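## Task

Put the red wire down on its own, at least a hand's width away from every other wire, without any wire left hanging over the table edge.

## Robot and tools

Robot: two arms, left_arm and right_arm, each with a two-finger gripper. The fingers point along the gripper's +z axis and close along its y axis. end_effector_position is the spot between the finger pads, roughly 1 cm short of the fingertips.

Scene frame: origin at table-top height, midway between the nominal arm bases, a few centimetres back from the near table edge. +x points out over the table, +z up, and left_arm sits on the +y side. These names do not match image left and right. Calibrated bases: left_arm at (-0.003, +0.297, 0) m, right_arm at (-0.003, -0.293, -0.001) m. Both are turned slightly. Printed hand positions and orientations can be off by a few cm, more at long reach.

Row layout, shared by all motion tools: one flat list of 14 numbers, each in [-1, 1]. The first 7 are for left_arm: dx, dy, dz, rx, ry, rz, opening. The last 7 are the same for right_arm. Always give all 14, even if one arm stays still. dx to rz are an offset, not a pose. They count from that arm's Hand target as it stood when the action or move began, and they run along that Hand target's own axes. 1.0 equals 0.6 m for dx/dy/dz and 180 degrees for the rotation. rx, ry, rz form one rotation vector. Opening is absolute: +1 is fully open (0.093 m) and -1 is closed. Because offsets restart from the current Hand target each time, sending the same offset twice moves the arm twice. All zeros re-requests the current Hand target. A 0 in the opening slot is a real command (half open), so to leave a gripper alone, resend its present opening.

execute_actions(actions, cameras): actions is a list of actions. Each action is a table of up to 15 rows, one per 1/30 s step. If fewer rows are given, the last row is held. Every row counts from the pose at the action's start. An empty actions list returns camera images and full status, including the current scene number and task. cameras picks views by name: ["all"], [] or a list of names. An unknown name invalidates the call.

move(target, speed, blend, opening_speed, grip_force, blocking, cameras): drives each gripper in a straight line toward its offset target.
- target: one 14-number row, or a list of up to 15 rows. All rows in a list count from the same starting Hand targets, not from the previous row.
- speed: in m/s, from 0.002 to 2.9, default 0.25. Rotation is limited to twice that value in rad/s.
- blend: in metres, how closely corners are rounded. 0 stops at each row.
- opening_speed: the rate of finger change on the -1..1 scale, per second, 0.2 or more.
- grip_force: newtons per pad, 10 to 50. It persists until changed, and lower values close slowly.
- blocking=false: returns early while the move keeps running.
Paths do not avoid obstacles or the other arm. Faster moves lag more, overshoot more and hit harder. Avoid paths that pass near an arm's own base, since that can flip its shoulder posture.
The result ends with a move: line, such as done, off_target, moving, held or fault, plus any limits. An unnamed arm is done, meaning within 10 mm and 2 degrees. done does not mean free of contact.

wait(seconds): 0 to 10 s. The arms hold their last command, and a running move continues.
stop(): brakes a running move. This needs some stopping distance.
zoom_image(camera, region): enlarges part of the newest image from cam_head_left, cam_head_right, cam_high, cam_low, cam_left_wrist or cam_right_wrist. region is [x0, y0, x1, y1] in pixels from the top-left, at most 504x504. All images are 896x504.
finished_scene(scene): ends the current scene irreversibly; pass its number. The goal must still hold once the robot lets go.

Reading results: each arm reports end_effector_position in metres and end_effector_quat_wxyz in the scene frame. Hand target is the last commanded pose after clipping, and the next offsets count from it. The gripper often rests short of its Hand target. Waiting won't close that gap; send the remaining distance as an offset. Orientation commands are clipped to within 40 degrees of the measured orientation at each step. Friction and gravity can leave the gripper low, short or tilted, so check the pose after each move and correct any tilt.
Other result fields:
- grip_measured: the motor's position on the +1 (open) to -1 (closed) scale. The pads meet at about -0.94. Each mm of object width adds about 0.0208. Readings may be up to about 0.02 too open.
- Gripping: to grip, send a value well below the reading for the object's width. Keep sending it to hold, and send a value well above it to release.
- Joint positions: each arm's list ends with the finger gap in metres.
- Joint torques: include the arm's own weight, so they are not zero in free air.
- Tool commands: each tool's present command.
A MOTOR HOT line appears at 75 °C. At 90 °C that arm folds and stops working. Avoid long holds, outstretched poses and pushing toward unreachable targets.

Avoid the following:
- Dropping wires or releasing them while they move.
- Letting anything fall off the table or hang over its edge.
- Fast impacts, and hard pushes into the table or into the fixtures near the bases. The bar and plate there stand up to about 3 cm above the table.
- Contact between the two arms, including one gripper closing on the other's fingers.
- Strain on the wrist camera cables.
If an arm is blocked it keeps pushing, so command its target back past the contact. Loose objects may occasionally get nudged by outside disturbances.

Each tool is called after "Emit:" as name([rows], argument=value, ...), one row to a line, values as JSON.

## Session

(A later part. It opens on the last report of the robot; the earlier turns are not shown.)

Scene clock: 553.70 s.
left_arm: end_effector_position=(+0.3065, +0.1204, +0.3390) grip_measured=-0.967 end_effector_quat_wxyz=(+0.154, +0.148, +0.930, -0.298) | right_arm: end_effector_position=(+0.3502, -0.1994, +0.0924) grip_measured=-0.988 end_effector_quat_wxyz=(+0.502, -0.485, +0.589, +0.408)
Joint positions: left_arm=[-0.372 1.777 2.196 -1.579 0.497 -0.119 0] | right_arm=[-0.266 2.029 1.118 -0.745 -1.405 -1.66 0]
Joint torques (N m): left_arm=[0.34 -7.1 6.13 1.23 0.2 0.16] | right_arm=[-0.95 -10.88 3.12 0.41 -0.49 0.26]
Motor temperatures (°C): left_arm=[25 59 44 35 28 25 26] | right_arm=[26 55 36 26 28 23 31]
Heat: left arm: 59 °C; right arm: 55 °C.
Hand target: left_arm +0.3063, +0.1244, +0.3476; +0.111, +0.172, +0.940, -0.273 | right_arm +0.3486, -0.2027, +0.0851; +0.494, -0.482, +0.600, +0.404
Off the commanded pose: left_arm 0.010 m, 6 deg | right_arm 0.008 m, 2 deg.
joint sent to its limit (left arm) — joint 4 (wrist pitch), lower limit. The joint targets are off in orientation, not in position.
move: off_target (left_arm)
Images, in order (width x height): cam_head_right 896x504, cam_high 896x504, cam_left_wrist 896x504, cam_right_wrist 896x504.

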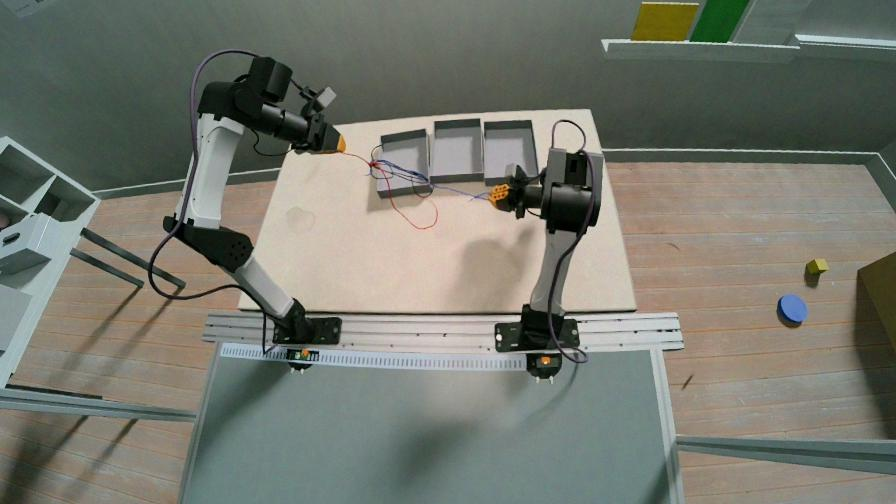

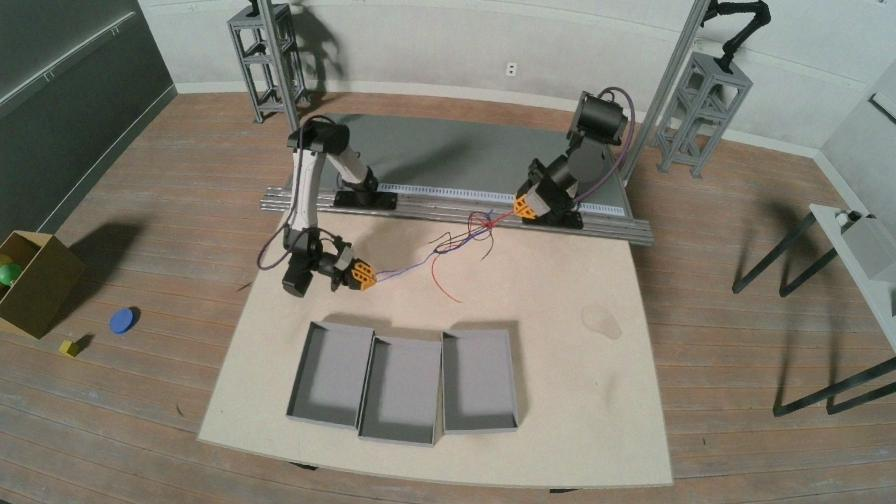

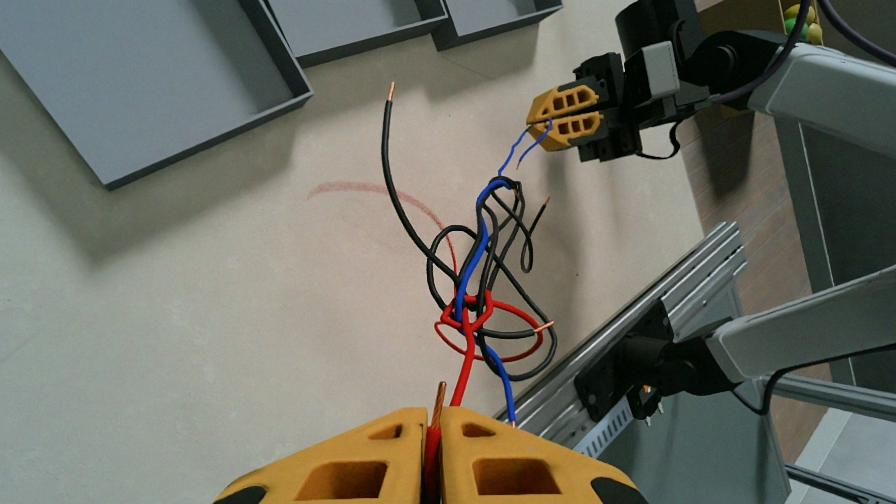

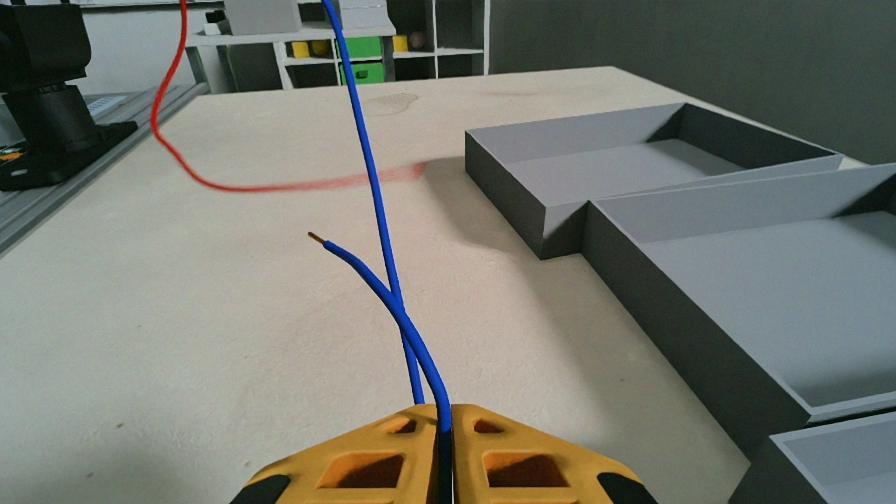

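Emit:
zoom_image(camera="cam_left_wrist", region=[370, 160, 620, 430])

Scaled by 1.867 from the camera's 896x504 image, which has a finer 1280x720 frame.

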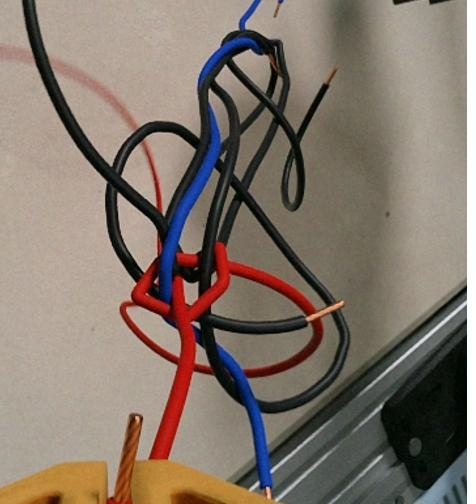

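Emit:
move(target=[0.035,0.105,-0.073,0,0,0,-1,0.018,-0.021,-0.096,0,0,0,-1], speed=0.08, cameras=["cam_left_wrist","cam_right_wrist","cam_head_right"])

Emit:
zoom_image(camera="cam_head_right", region=[300, 100, 560, 320])

Emit:
zoom_image(camera="cam_left_wrist", region=[320, 100, 720, 430])

Scene clock: 565.10 s.
left_arm: end_effector_position=(+0.3132, +0.2028, +0.3380) grip_measured=-0.967 end_effector_quat_wxyz=(+0.205, +0.129, +0.929, -0.281) | right_arm: end_effector_position=(+0.3455, -0.2584, +0.0890) grip_measured=-0.988 end_effector_quat_wxyz=(+0.494, -0.466, +0.624, +0.387)
Joint positions: left_arm=[-0.113 1.669 2.069 -1.582 0.546 0.099 0] | right_arm=[-0.44 2.136 1.272 -1.215 -1.323 -2.066 0]
Joint torques (N m): left_arm=[0.27 -7.76 4.57 1.21 0.4 0.15] | right_arm=[-0.4 -9.66 5.45 -0.53 -0.38 0]
Motor temperatures (°C): left_arm=[25 56 42 34 28 25 27] | right_arm=[26 57 36 26 28 23 31]
Heat: left arm: 56 °C; right arm: 57 °C.
Hand target: left_arm +0.3062, +0.2040, +0.3476; +0.111, +0.172, +0.940, -0.273 | right_arm +0.3487, -0.2626, +0.0851; +0.494, -0.483, +0.600, +0.404
Off the commanded pose: left_arm 0.012 m, 12 deg | right_arm 0.007 m, 4 deg.
joint read past its limit (left arm) — joint 4 (wrist pitch), lower limit.
joint sent to its limit (left arm) — joint 4 (wrist pitch), lower limit. The joint targets are off in orientation, not in position.
joint sent to its limit (right arm) — joint 6 (wrist roll), lower limit. The joint targets are off in orientation, not in position.
move: off_target (left_arm, right_arm)
Images, in order (width x height): cam_head_right 896x504, cam_left_wrist 896x504, cam_right_wrist 896x504.

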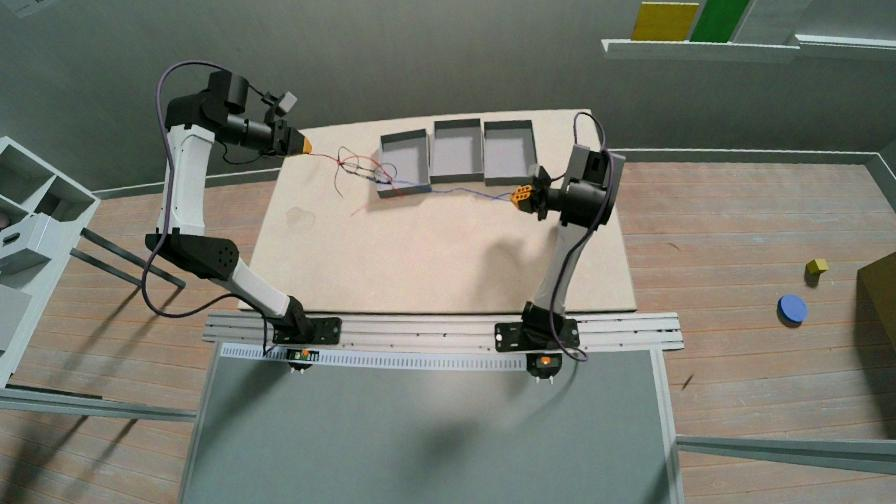

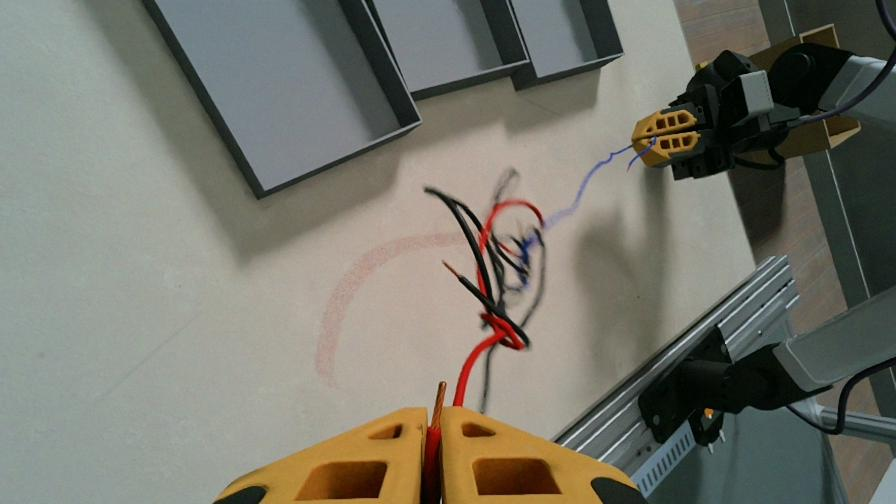

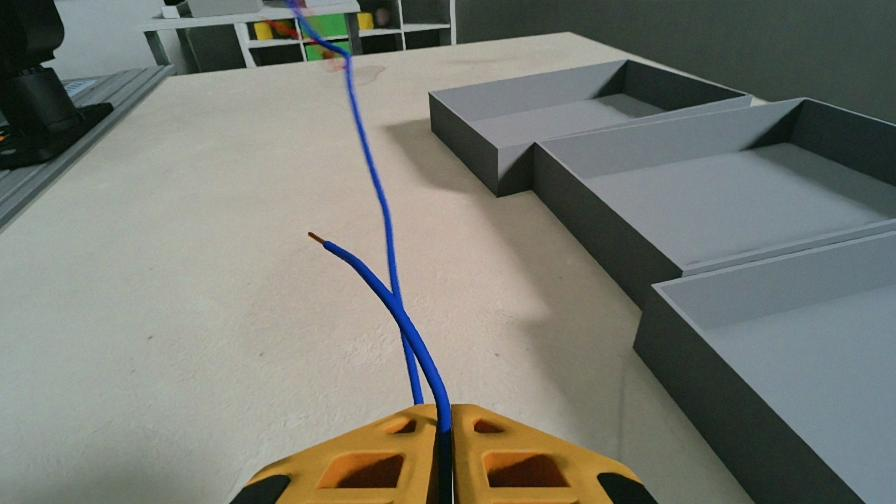

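Scaled by 1.938 from the camera's 896x504 image, which has a finer 1280x720 frame.

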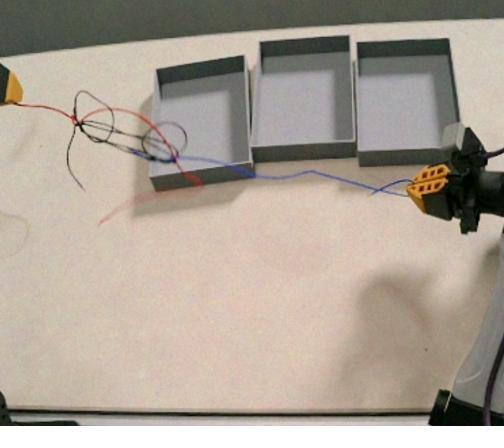

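Scaled by 1.260 from the camera's 896x504 image, which has a finer 1280x720 frame.

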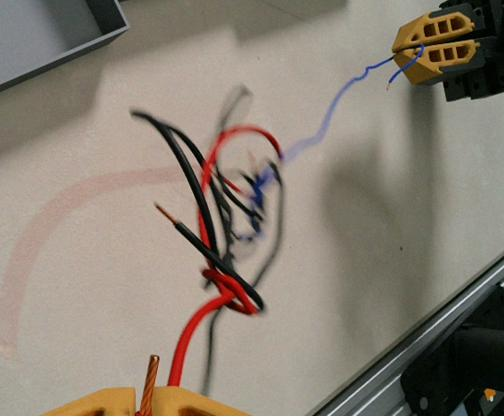

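Emit:
move(target=[0,0,0,0,0,0,-1,-0.006,-0.03,-0.15,0.166,-0.062,0.051,-1], speed=0.1, cameras=["all"])

Emit:
zoom_image(camera="cam_head_right", region=[300, 100, 560, 320])

Emit:
zoom_image(camera="cam_left_wrist", region=[320, 100, 720, 430])

Scene clock: 576.23 s.
left_arm: end_effector_position=(+0.3132, +0.2027, +0.3384) grip_measured=-0.967 end_effector_quat_wxyz=(+0.205, +0.129, +0.928, -0.283) | right_arm: end_effector_position=(+0.3497, -0.3519, +0.0910) grip_measured=-0.988 end_effector_quat_wxyz=(+0.598, -0.288, +0.668, +0.336)
Joint positions: left_arm=[-0.112 1.669 2.069 -1.582 0.551 0.1 0] | right_arm=[-0.708 2.037 1.03 -0.617 -1.511 -1.516 0]
Joint torques (N m): left_arm=[0.1 -7.76 4.52 1.2 0.35 0.14] | right_arm=[-0.36 -13.81 2.91 0.28 -1.08 0.47]
Motor temperatures (°C): left_arm=[25 53 41 34 28 25 27] | right_arm=[26 58 36 26 28 23 31]
Heat: left arm: 53 °C; right arm: 58 °C.
Hand target: left_arm +0.3061, +0.2040, +0.3476; +0.111, +0.172, +0.940, -0.273 | right_arm +0.3482, -0.3522, +0.1052; +0.624, -0.249, +0.669, +0.318
Off the commanded pose: left_arm 0.012 m, 12 deg | right_arm 0.014 m, 6 deg.
joint read past its limit (left arm) — joint 4 (wrist pitch), lower limit.
joint sent to its limit (left arm) — joint 4 (wrist pitch), lower limit. The joint targets are off in orientation, not in position.
move: off_target (left_arm, right_arm)

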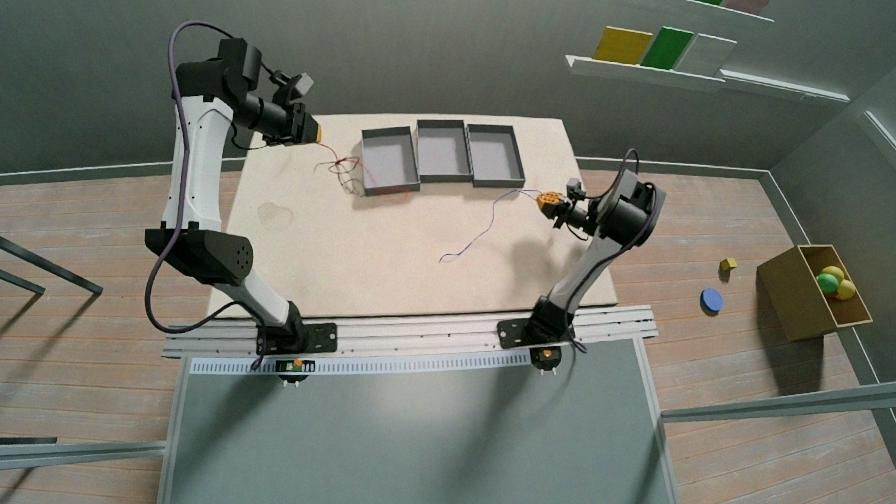

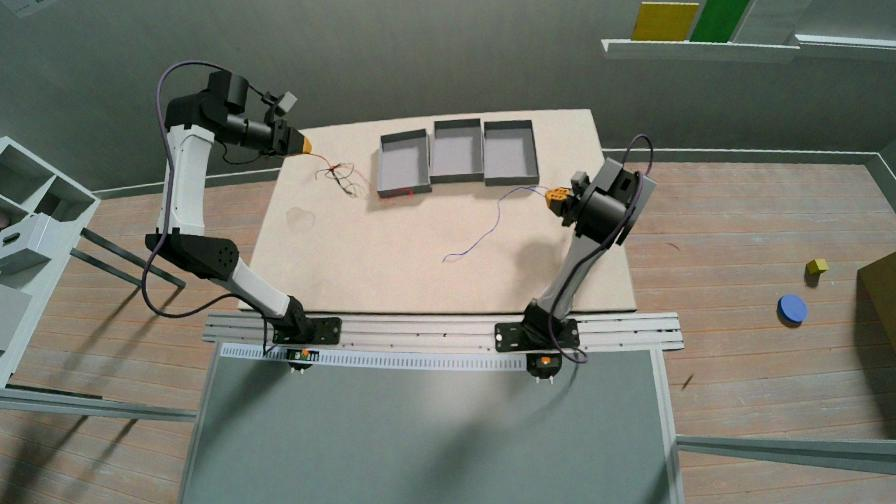

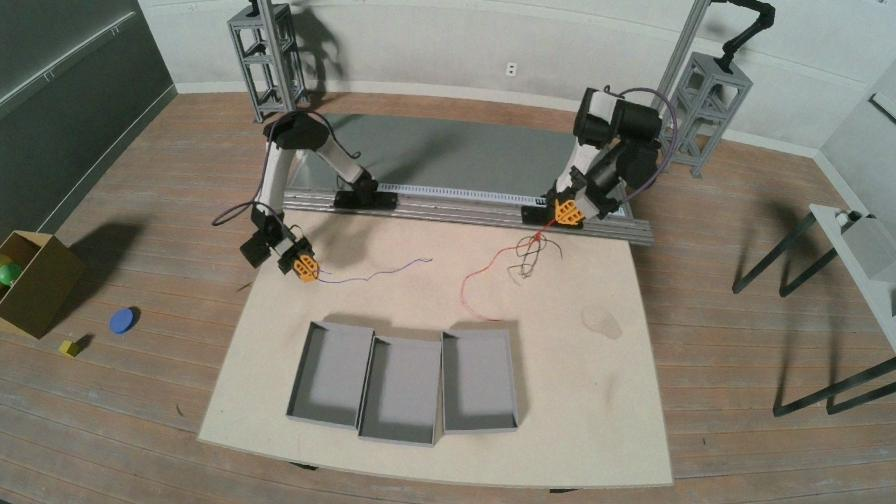

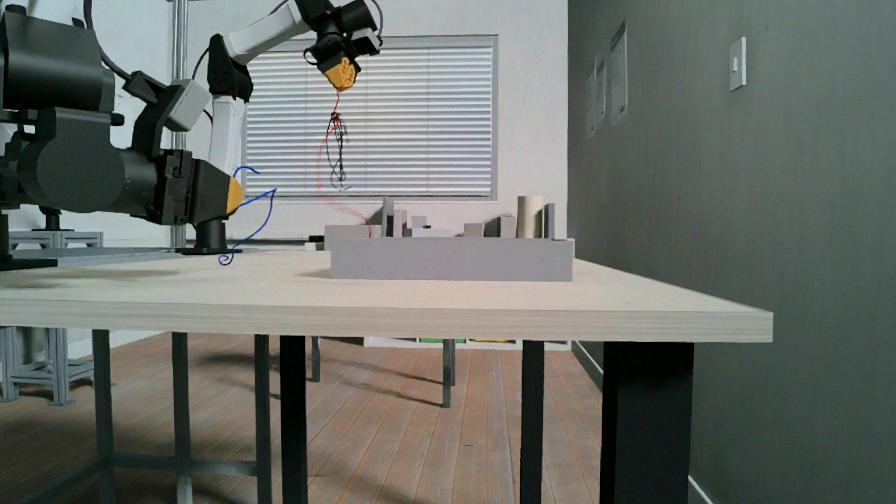

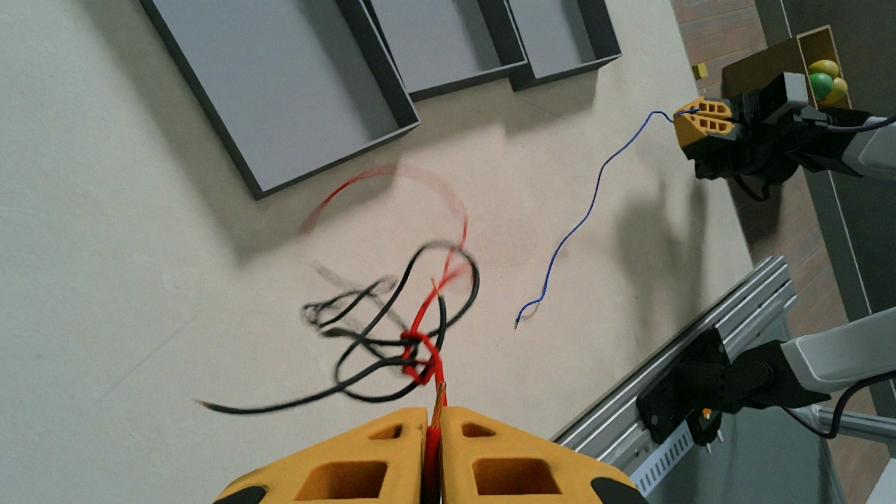

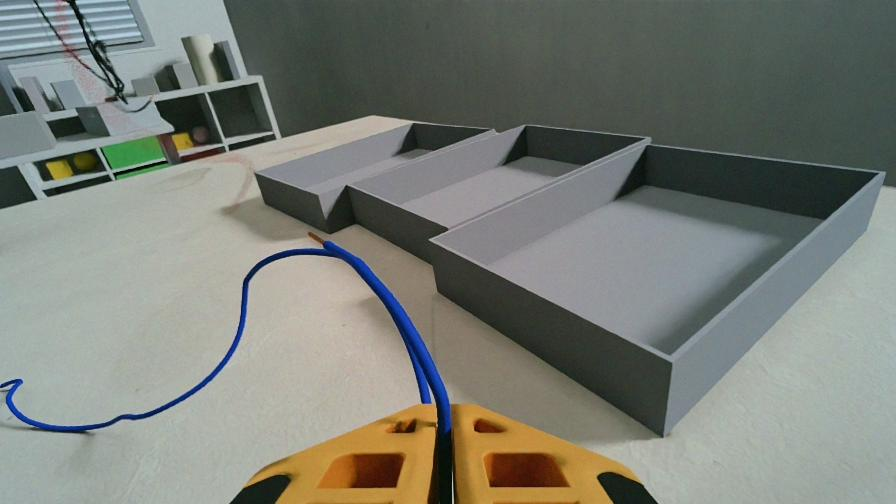

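Scaled by 1.938 from the camera's 896x504 image, which has a finer 1280x720 frame.

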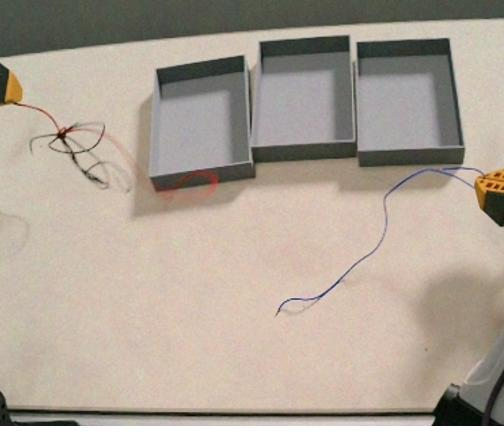

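Scaled by 1.260 from the camera's 896x504 image, which has a finer 1280x720 frame.

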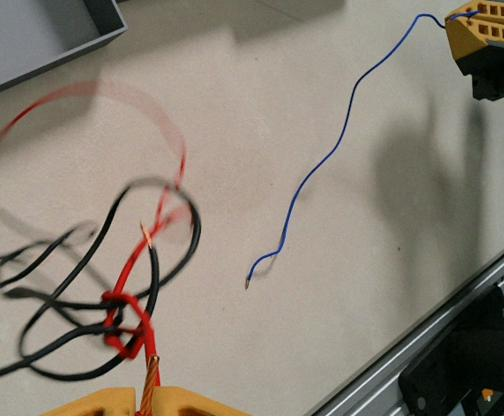

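Emit:
move([
  [0,0,0,0,0,0,-1,0.11,0,0,0,0.22,0,-1],
  [0,0,0,0,0,0,-1,0.11,0,0,0,0.22,0,-0.7],
  [0,0,0,0,0,0,-1,0.0,0,-0.12,0,0.22,0,-0.7],
], speed=0.2, cameras=["cam_right_wrist","cam_left_wrist","cam_low"])

Emit:
zoom_image(camera="cam_left_wrist", region=[170, 150, 570, 504])

Emit:
zoom_image(camera="cam_low", region=[270, 50, 420, 250])

Scene clock: 586.33 s.
left_arm: end_effector_position=(+0.3132, +0.2027, +0.3384) grip_measured=-0.967 end_effector_quat_wxyz=(+0.205, +0.129, +0.928, -0.283) | right_arm: end_effector_position=(+0.2967, -0.4001, +0.1019) grip_measured=-0.701 end_effector_quat_wxyz=(+0.358, -0.331, +0.843, +0.228)
Joint positions: left_arm=[-0.112 1.669 2.069 -1.582 0.551 0.1 0] | right_arm=[-0.811 1.811 1.218 -1.13 -0.865 -1.576 0.012]
Joint torques (N m): left_arm=[0.06 -7.75 4.51 1.21 0.35 0.15] | right_arm=[0.21 -10 6.86 -0.07 -0.43 -0.07]
Motor temperatures (°C): left_arm=[25 51 40 34 28 25 27] | right_arm=[26 59 36 26 28 23 31]
Heat: left arm: 51 °C; right arm: 59 °C.
Hand target: left_arm +0.3061, +0.2040, +0.3476; +0.111, +0.172, +0.940, -0.273 | right_arm +0.2995, -0.4052, +0.1066; +0.360, -0.342, +0.841, +0.215
Off the commanded pose: left_arm 0.012 m, 12 deg | right_arm 0.008 m, 2 deg.
joint read past its limit (left arm) — joint 4 (wrist pitch), lower limit.
joint sent to its limit (left arm) — joint 4 (wrist pitch), lower limit. The joint targets are off in orientation, not in position.
move: off_target (left_arm)
Images, in order (width x height): cam_low 896x504, cam_left_wrist 896x504, cam_right_wrist 896x504.

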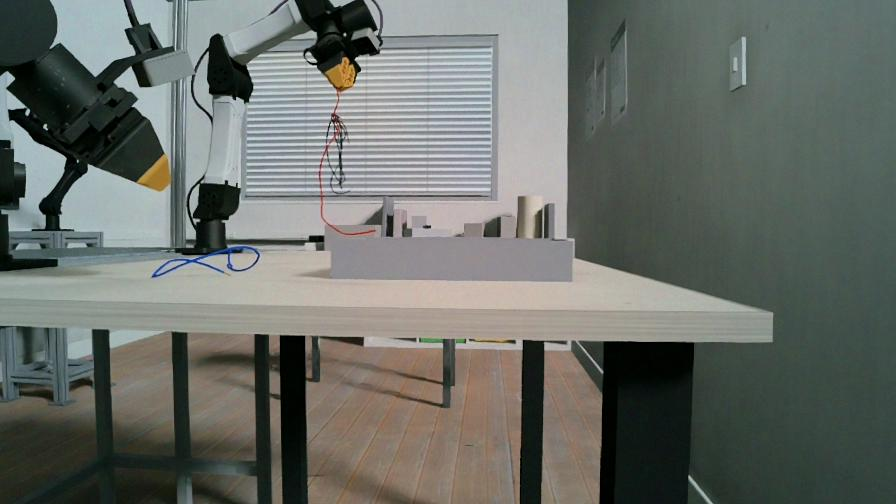

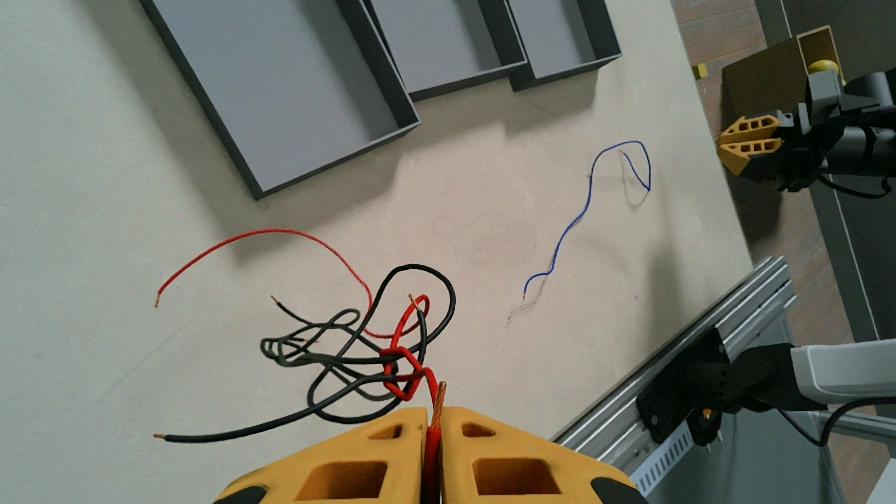

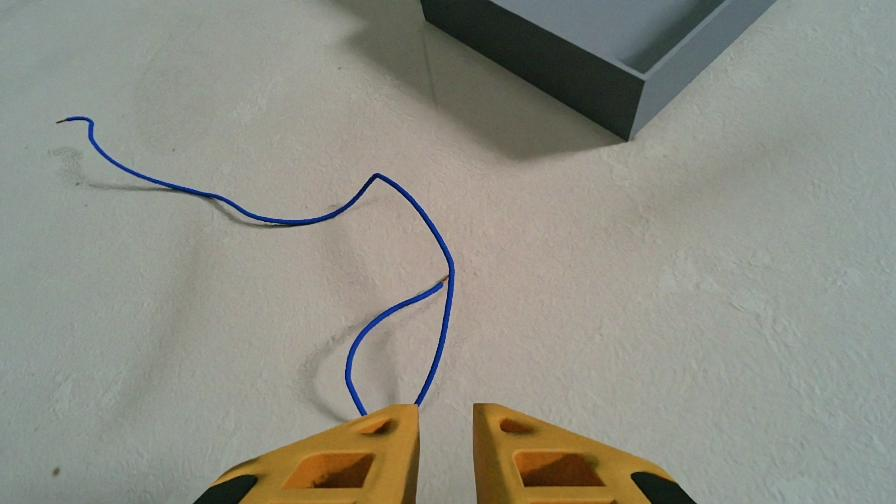

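Scaled by 1.260 from the camera's 896x504 image, which has a finer 1280x720 frame.

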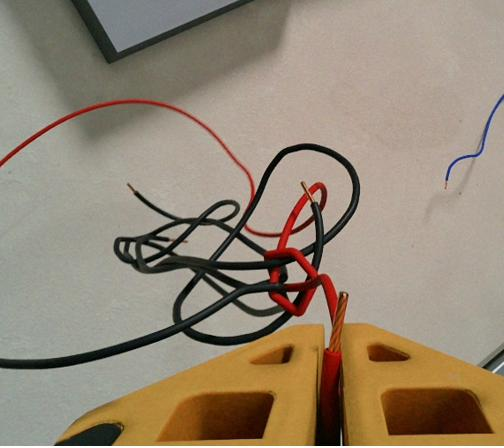

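Scaled by 2.520 from the camera's 896x504 image, which has a finer 1280x720 frame.

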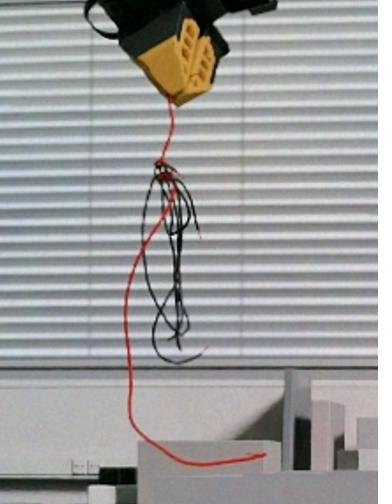

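Emit:
move(target=[-0.057,-0.172,0.12,0,0,0,-1,-0.2,0.428,0.168,0,-0.22,0,0.5], speed=0.2, cameras=["cam_right_wrist","cam_left_wrist","cam_low"])

Scene clock: 599.30 s.
left_arm: end_effector_position=(+0.3030, +0.0775, +0.3451) grip_measured=-0.967 end_effector_quat_wxyz=(+0.151, +0.162, +0.930, -0.293) | right_arm: end_effector_position=(+0.2194, -0.1195, +0.1691) grip_measured=+0.499 end_effector_quat_wxyz=(+0.618, -0.263, +0.671, +0.315)
Joint positions: left_arm=[-0.504 1.857 2.323 -1.583 0.442 -0.22 0] | right_arm=[0.35 0.691 0.032 0.614 -0.441 0.08 0.069]
Joint torques (N m): left_arm=[-0.68 -5.59 6.75 1.38 0.19 -0.11] | right_arm=[1.02 -0.09 5.33 2.19 0.21 0.27]
Motor temperatures (°C): left_arm=[25 49 39 33 28 25 27] | right_arm=[26 58 36 26 28 23 31]
Heat: left arm: 49 °C; right arm: 58 °C.
Hand target: left_arm +0.3061, +0.0736, +0.3474; +0.110, +0.172, +0.940, -0.273 | right_arm +0.2189, -0.1206, +0.1611; +0.624, -0.249, +0.669, +0.318
Off the commanded pose: left_arm 0.006 m, 5 deg | right_arm 0.008 m, 2 deg.
joint read past its limit (left arm) — joint 4 (wrist pitch), lower limit.
joint sent to its limit (left arm) — joint 4 (wrist pitch), lower limit. The joint targets are off in orientation, not in position.
joint sent to its limit (right arm) — joint 3 (elbow), lower limit, where the elbow is as bent as it goes. The joint targets still meet the commanded pose.
move: off_target (left_arm)
Images, in order (width x height): cam_low 896x504, cam_left_wrist 896x504, cam_right_wrist 896x504.

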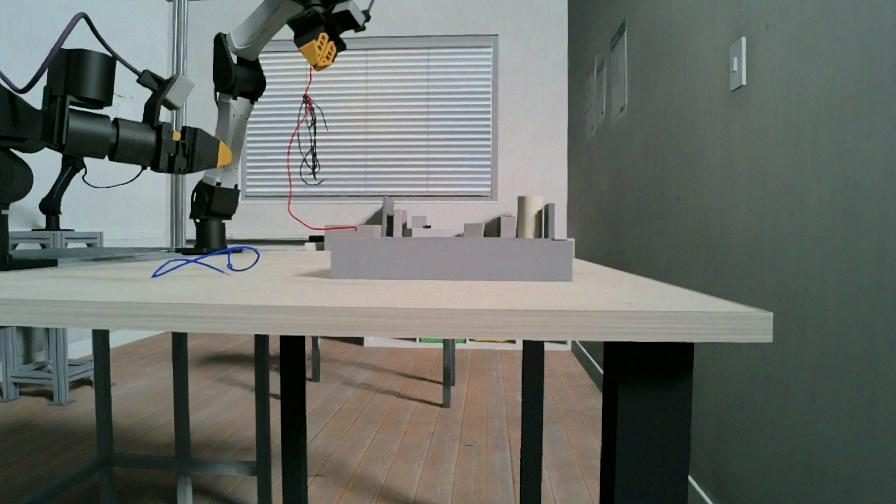

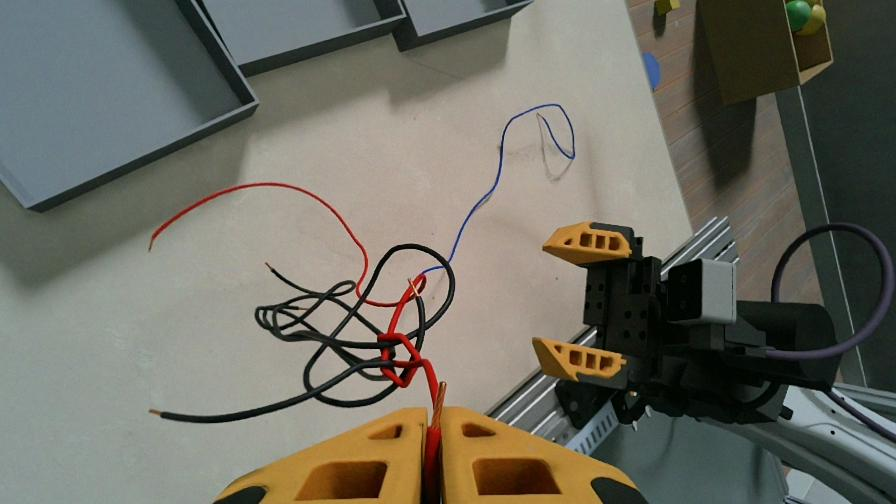

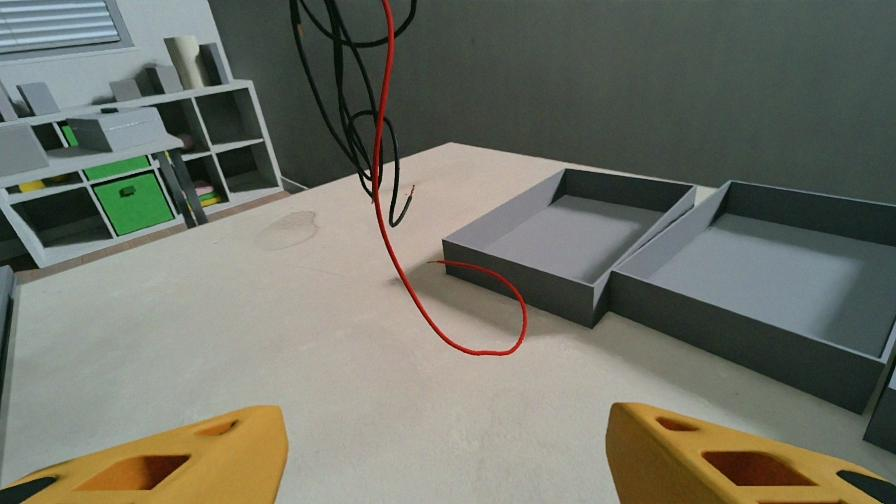

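Emit:
zoom_image(camera="cam_right_wrist", region=[270, 0, 470, 240])

Scaled by 2.100 from the camera's 896x504 image, which has a finer 1280x720 frame.

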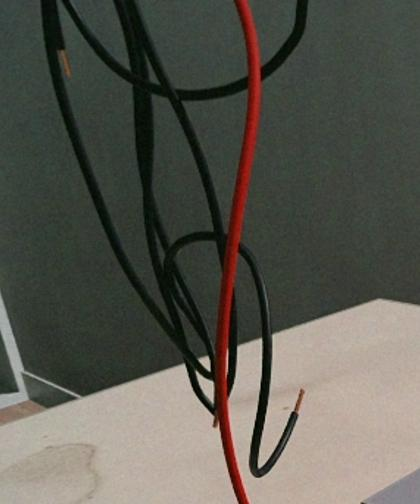

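Emit:
move(target=[0,0,0,0,0,0,-1,0.008,-0.031,0.187,-0.139,0,0,-0.2], speed=0.15, cameras=["cam_right_wrist","cam_low"])

Emit:
zoom_image(camera="cam_right_wrist", region=[250, 0, 690, 440])

Scene clock: 613.43 s.
left_arm: end_effector_position=(+0.3030, +0.0775, +0.3451) grip_measured=-0.967 end_effector_quat_wxyz=(+0.151, +0.162, +0.930, -0.293) | right_arm: end_effector_position=(+0.3037, -0.0501, +0.1500) grip_measured=-0.199 end_effector_quat_wxyz=(+0.553, -0.378, +0.588, +0.452)
Joint positions: left_arm=[-0.504 1.857 2.323 -1.583 0.442 -0.22 0] | right_arm=[0.26 1.811 0.457 1.39 -0.942 0.146 0.036]
Joint torques (N m): left_arm=[-0.68 -5.55 6.6 1.39 0.19 -0.13] | right_arm=[-0.38 -6.82 5 1.95 -0.14 0.23]
Heat: left arm: 48 °C; right arm: 54 °C.
Hand target: left_arm +0.3061, +0.0736, +0.3474; +0.110, +0.172, +0.940, -0.273 | right_arm +0.3080, -0.0502, +0.1520; +0.555, -0.378, +0.584, +0.455
Off the commanded pose: left_arm 0.006 m, 5 deg | right_arm 0.005 m, 1 deg.
joint read past its limit (left arm) — joint 4 (wrist pitch), lower limit.
joint sent to its limit (left arm) — joint 4 (wrist pitch), lower limit. The joint targets are off in orientation, not in position.
move: off_target (left_arm)
Images, in order (width x height): cam_low 896x504, cam_right_wrist 896x504.

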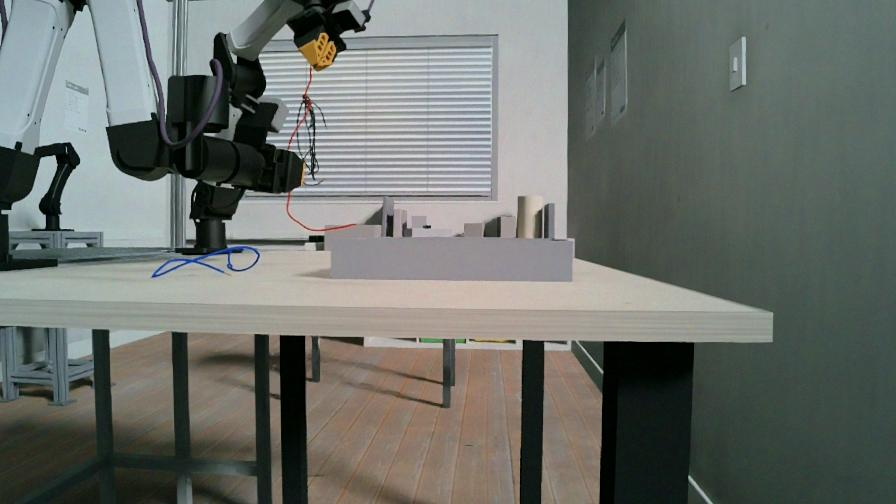

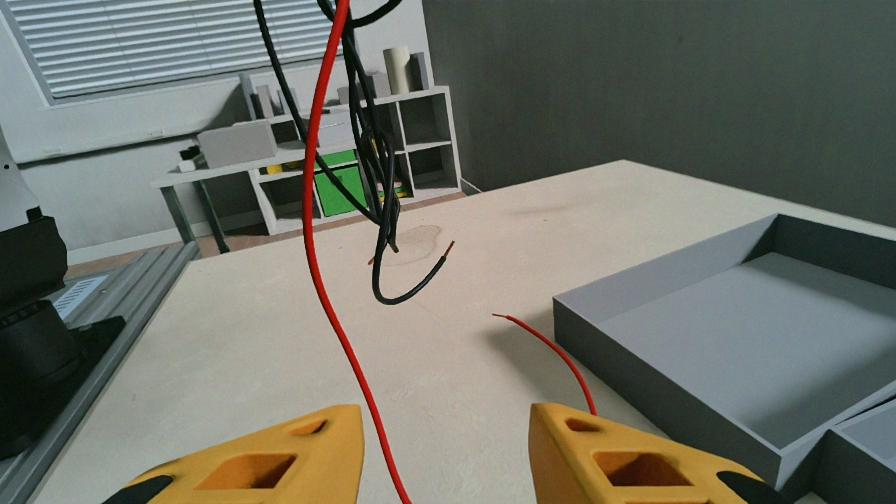

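Scaled by 1.145 from the camera's 896x504 image, which has a finer 1280x720 frame.

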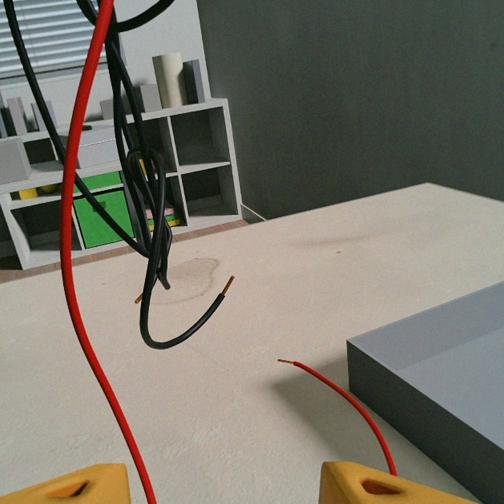

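Emit:
move([
  [0,0,0,0,0,0,-1,-0.022,0.038,0.03,0,0,0,-0.44],
  [0,0,0,0,0,0,-1,-0.022,0.038,0.15,0,0,0,-0.44],
], speed=0.1, cameras=["cam_right_wrist","cam_low","cam_left_wrist"])

Scene clock: 620.33 s.
left_arm: end_effector_position=(+0.3030, +0.0775, +0.3451) grip_measured=-0.967 end_effector_quat_wxyz=(+0.151, +0.162, +0.930, -0.293) | right_arm: end_effector_position=(+0.3087, +0.0375, +0.1715) grip_measured=-0.439 end_effector_quat_wxyz=(+0.552, -0.381, +0.581, +0.461)
Joint positions: left_arm=[-0.504 1.857 2.323 -1.583 0.442 -0.22 0] | right_arm=[0.518 1.848 0.658 1.233 -0.704 0.147 0.024]
Joint torques (N m): left_arm=[-0.73 -5.53 6.67 1.39 0.2 -0.11] | right_arm=[0.8 -7.9 6.26 1.87 0.16 0.05]
Motor temperatures (°C): left_arm=[25 47 39 34 27 25 27] | right_arm=[26 54 37 31 28 23 30]
Heat: left arm: 47 °C; right arm: 54 °C.
Hand target: left_arm +0.3061, +0.0736, +0.3474; +0.110, +0.172, +0.940, -0.273 | right_arm +0.3149, +0.0415, +0.1703; +0.555, -0.378, +0.585, +0.455
Off the commanded pose: left_arm 0.006 m, 5 deg | right_arm 0.008 m, 1 deg.
joint read past its limit (left arm) — joint 4 (wrist pitch), lower limit.
joint sent to its limit (left arm) — joint 4 (wrist pitch), lower limit. The joint targets are off in orientation, not in position.
move: off_target (left_arm)
Images, in order (width x height): cam_low 896x504, cam_left_wrist 896x504, cam_right_wrist 896x504.

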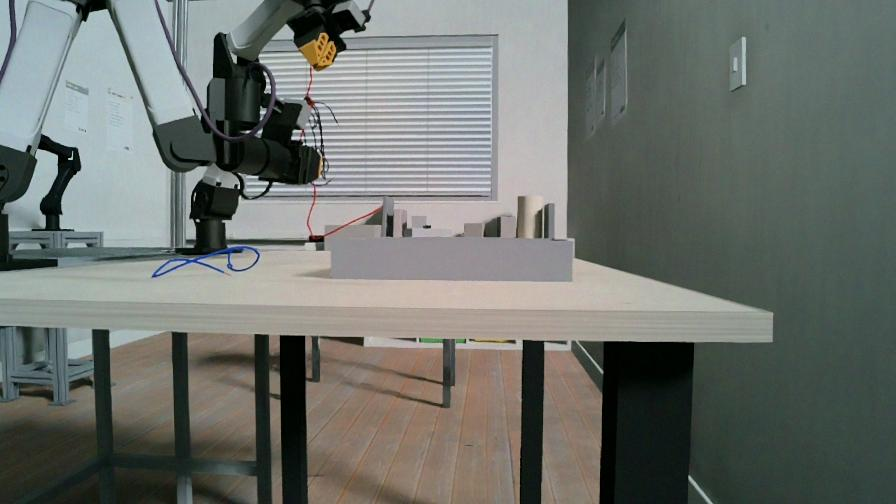

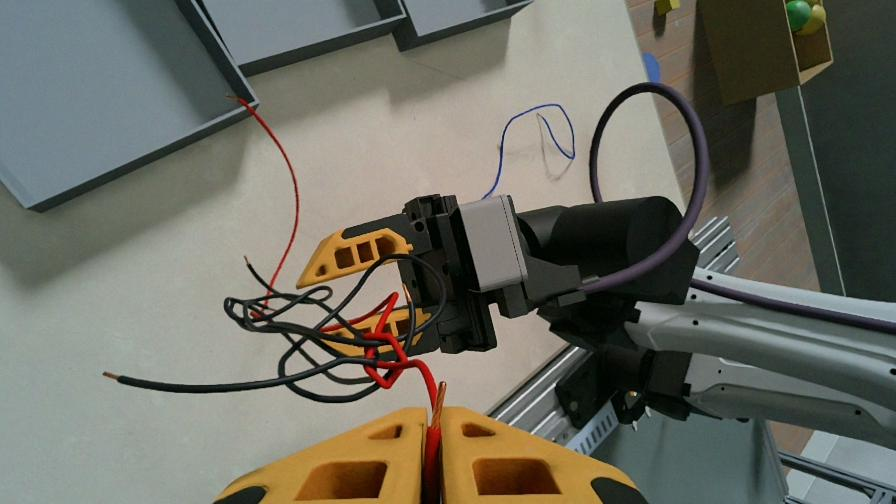

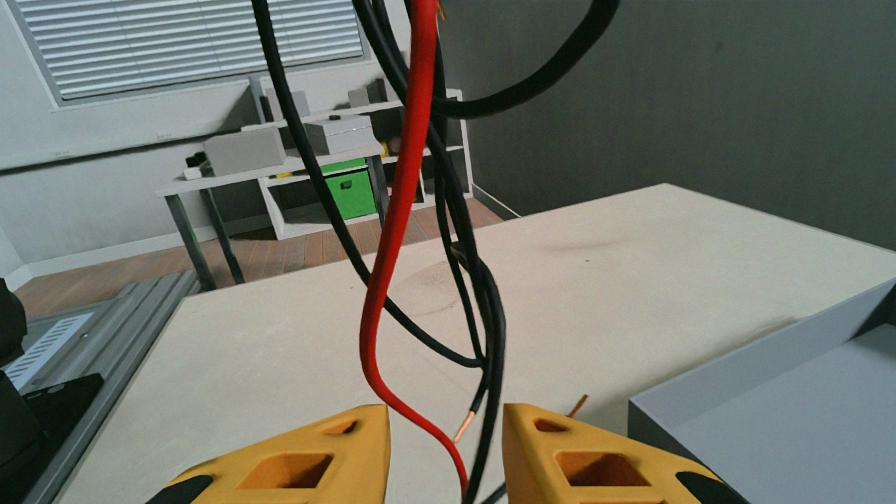

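Emit:
move([
  [0,0,0,0,0,0,-1,0,0,-0.09,0,0,0,-0.44],
  [0,0,0,0,0,0,-1,-0.085,-0.025,-0.08,0,0,0,-0.44],
  [0,0,0,0,0,0,-1,-0.085,-0.025,0.05,0,0,0,-0.44],
], speed=0.15, blend=[0.01,0.01,0], cameras=["cam_right_wrist","cam_left_wrist"])

Scene clock: 629.30 s.
left_arm: end_effector_position=(+0.3030, +0.0775, +0.3451) grip_measured=-0.967 end_effector_quat_wxyz=(+0.151, +0.162, +0.930, -0.293) | right_arm: end_effector_position=(+0.3363, +0.0585, +0.2198) grip_measured=-0.439 end_effector_quat_wxyz=(+0.550, -0.381, +0.582, +0.462)
Joint positions: left_arm=[-0.504 1.857 2.323 -1.583 0.441 -0.22 0] | right_arm=[0.526 1.795 0.868 0.968 -0.698 0.148 0.024]
Joint torques (N m): left_arm=[-0.8 -5.49 6.63 1.39 0.18 -0.11] | right_arm=[0.42 -8.73 7.56 1.94 0.14 0.07]
Heat: left arm: 47 °C; right arm: 54 °C.
Hand target: left_arm +0.3061, +0.0736, +0.3474; +0.110, +0.172, +0.940, -0.273 | right_arm +0.3433, +0.0624, +0.2204; +0.555, -0.378, +0.584, +0.455
Off the commanded pose: left_arm 0.006 m, 5 deg | right_arm 0.008 m, 1 deg.
joint read past its limit (left arm) — joint 4 (wrist pitch), lower limit.
joint sent to its limit (left arm) — joint 4 (wrist pitch), lower limit. The joint targets are off in orientation, not in position.
move: off_target (left_arm)
Images, in order (width x height): cam_left_wrist 896x504, cam_right_wrist 896x504.

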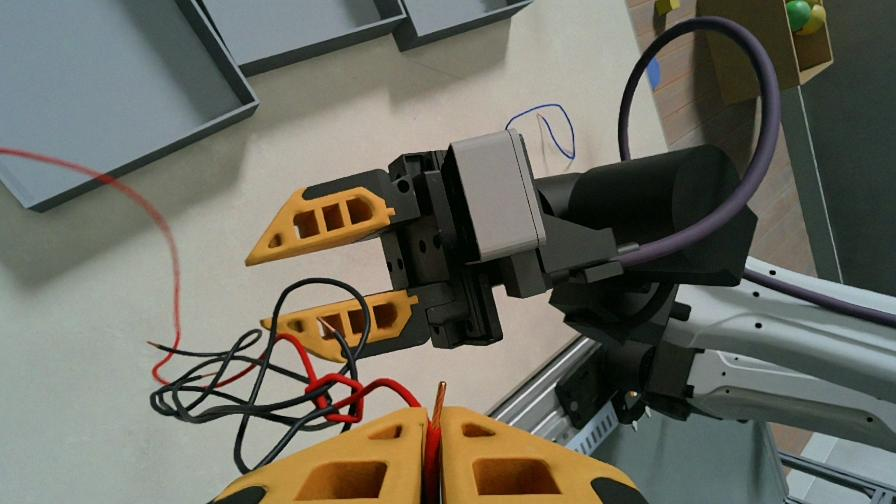

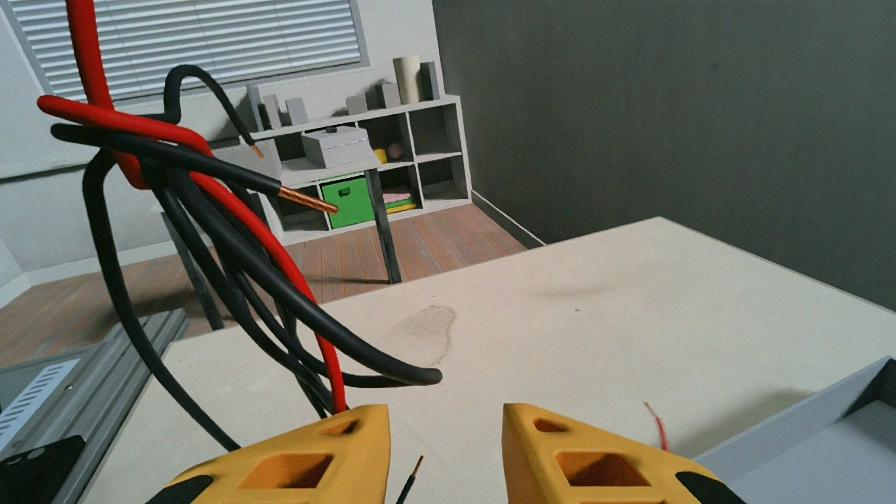

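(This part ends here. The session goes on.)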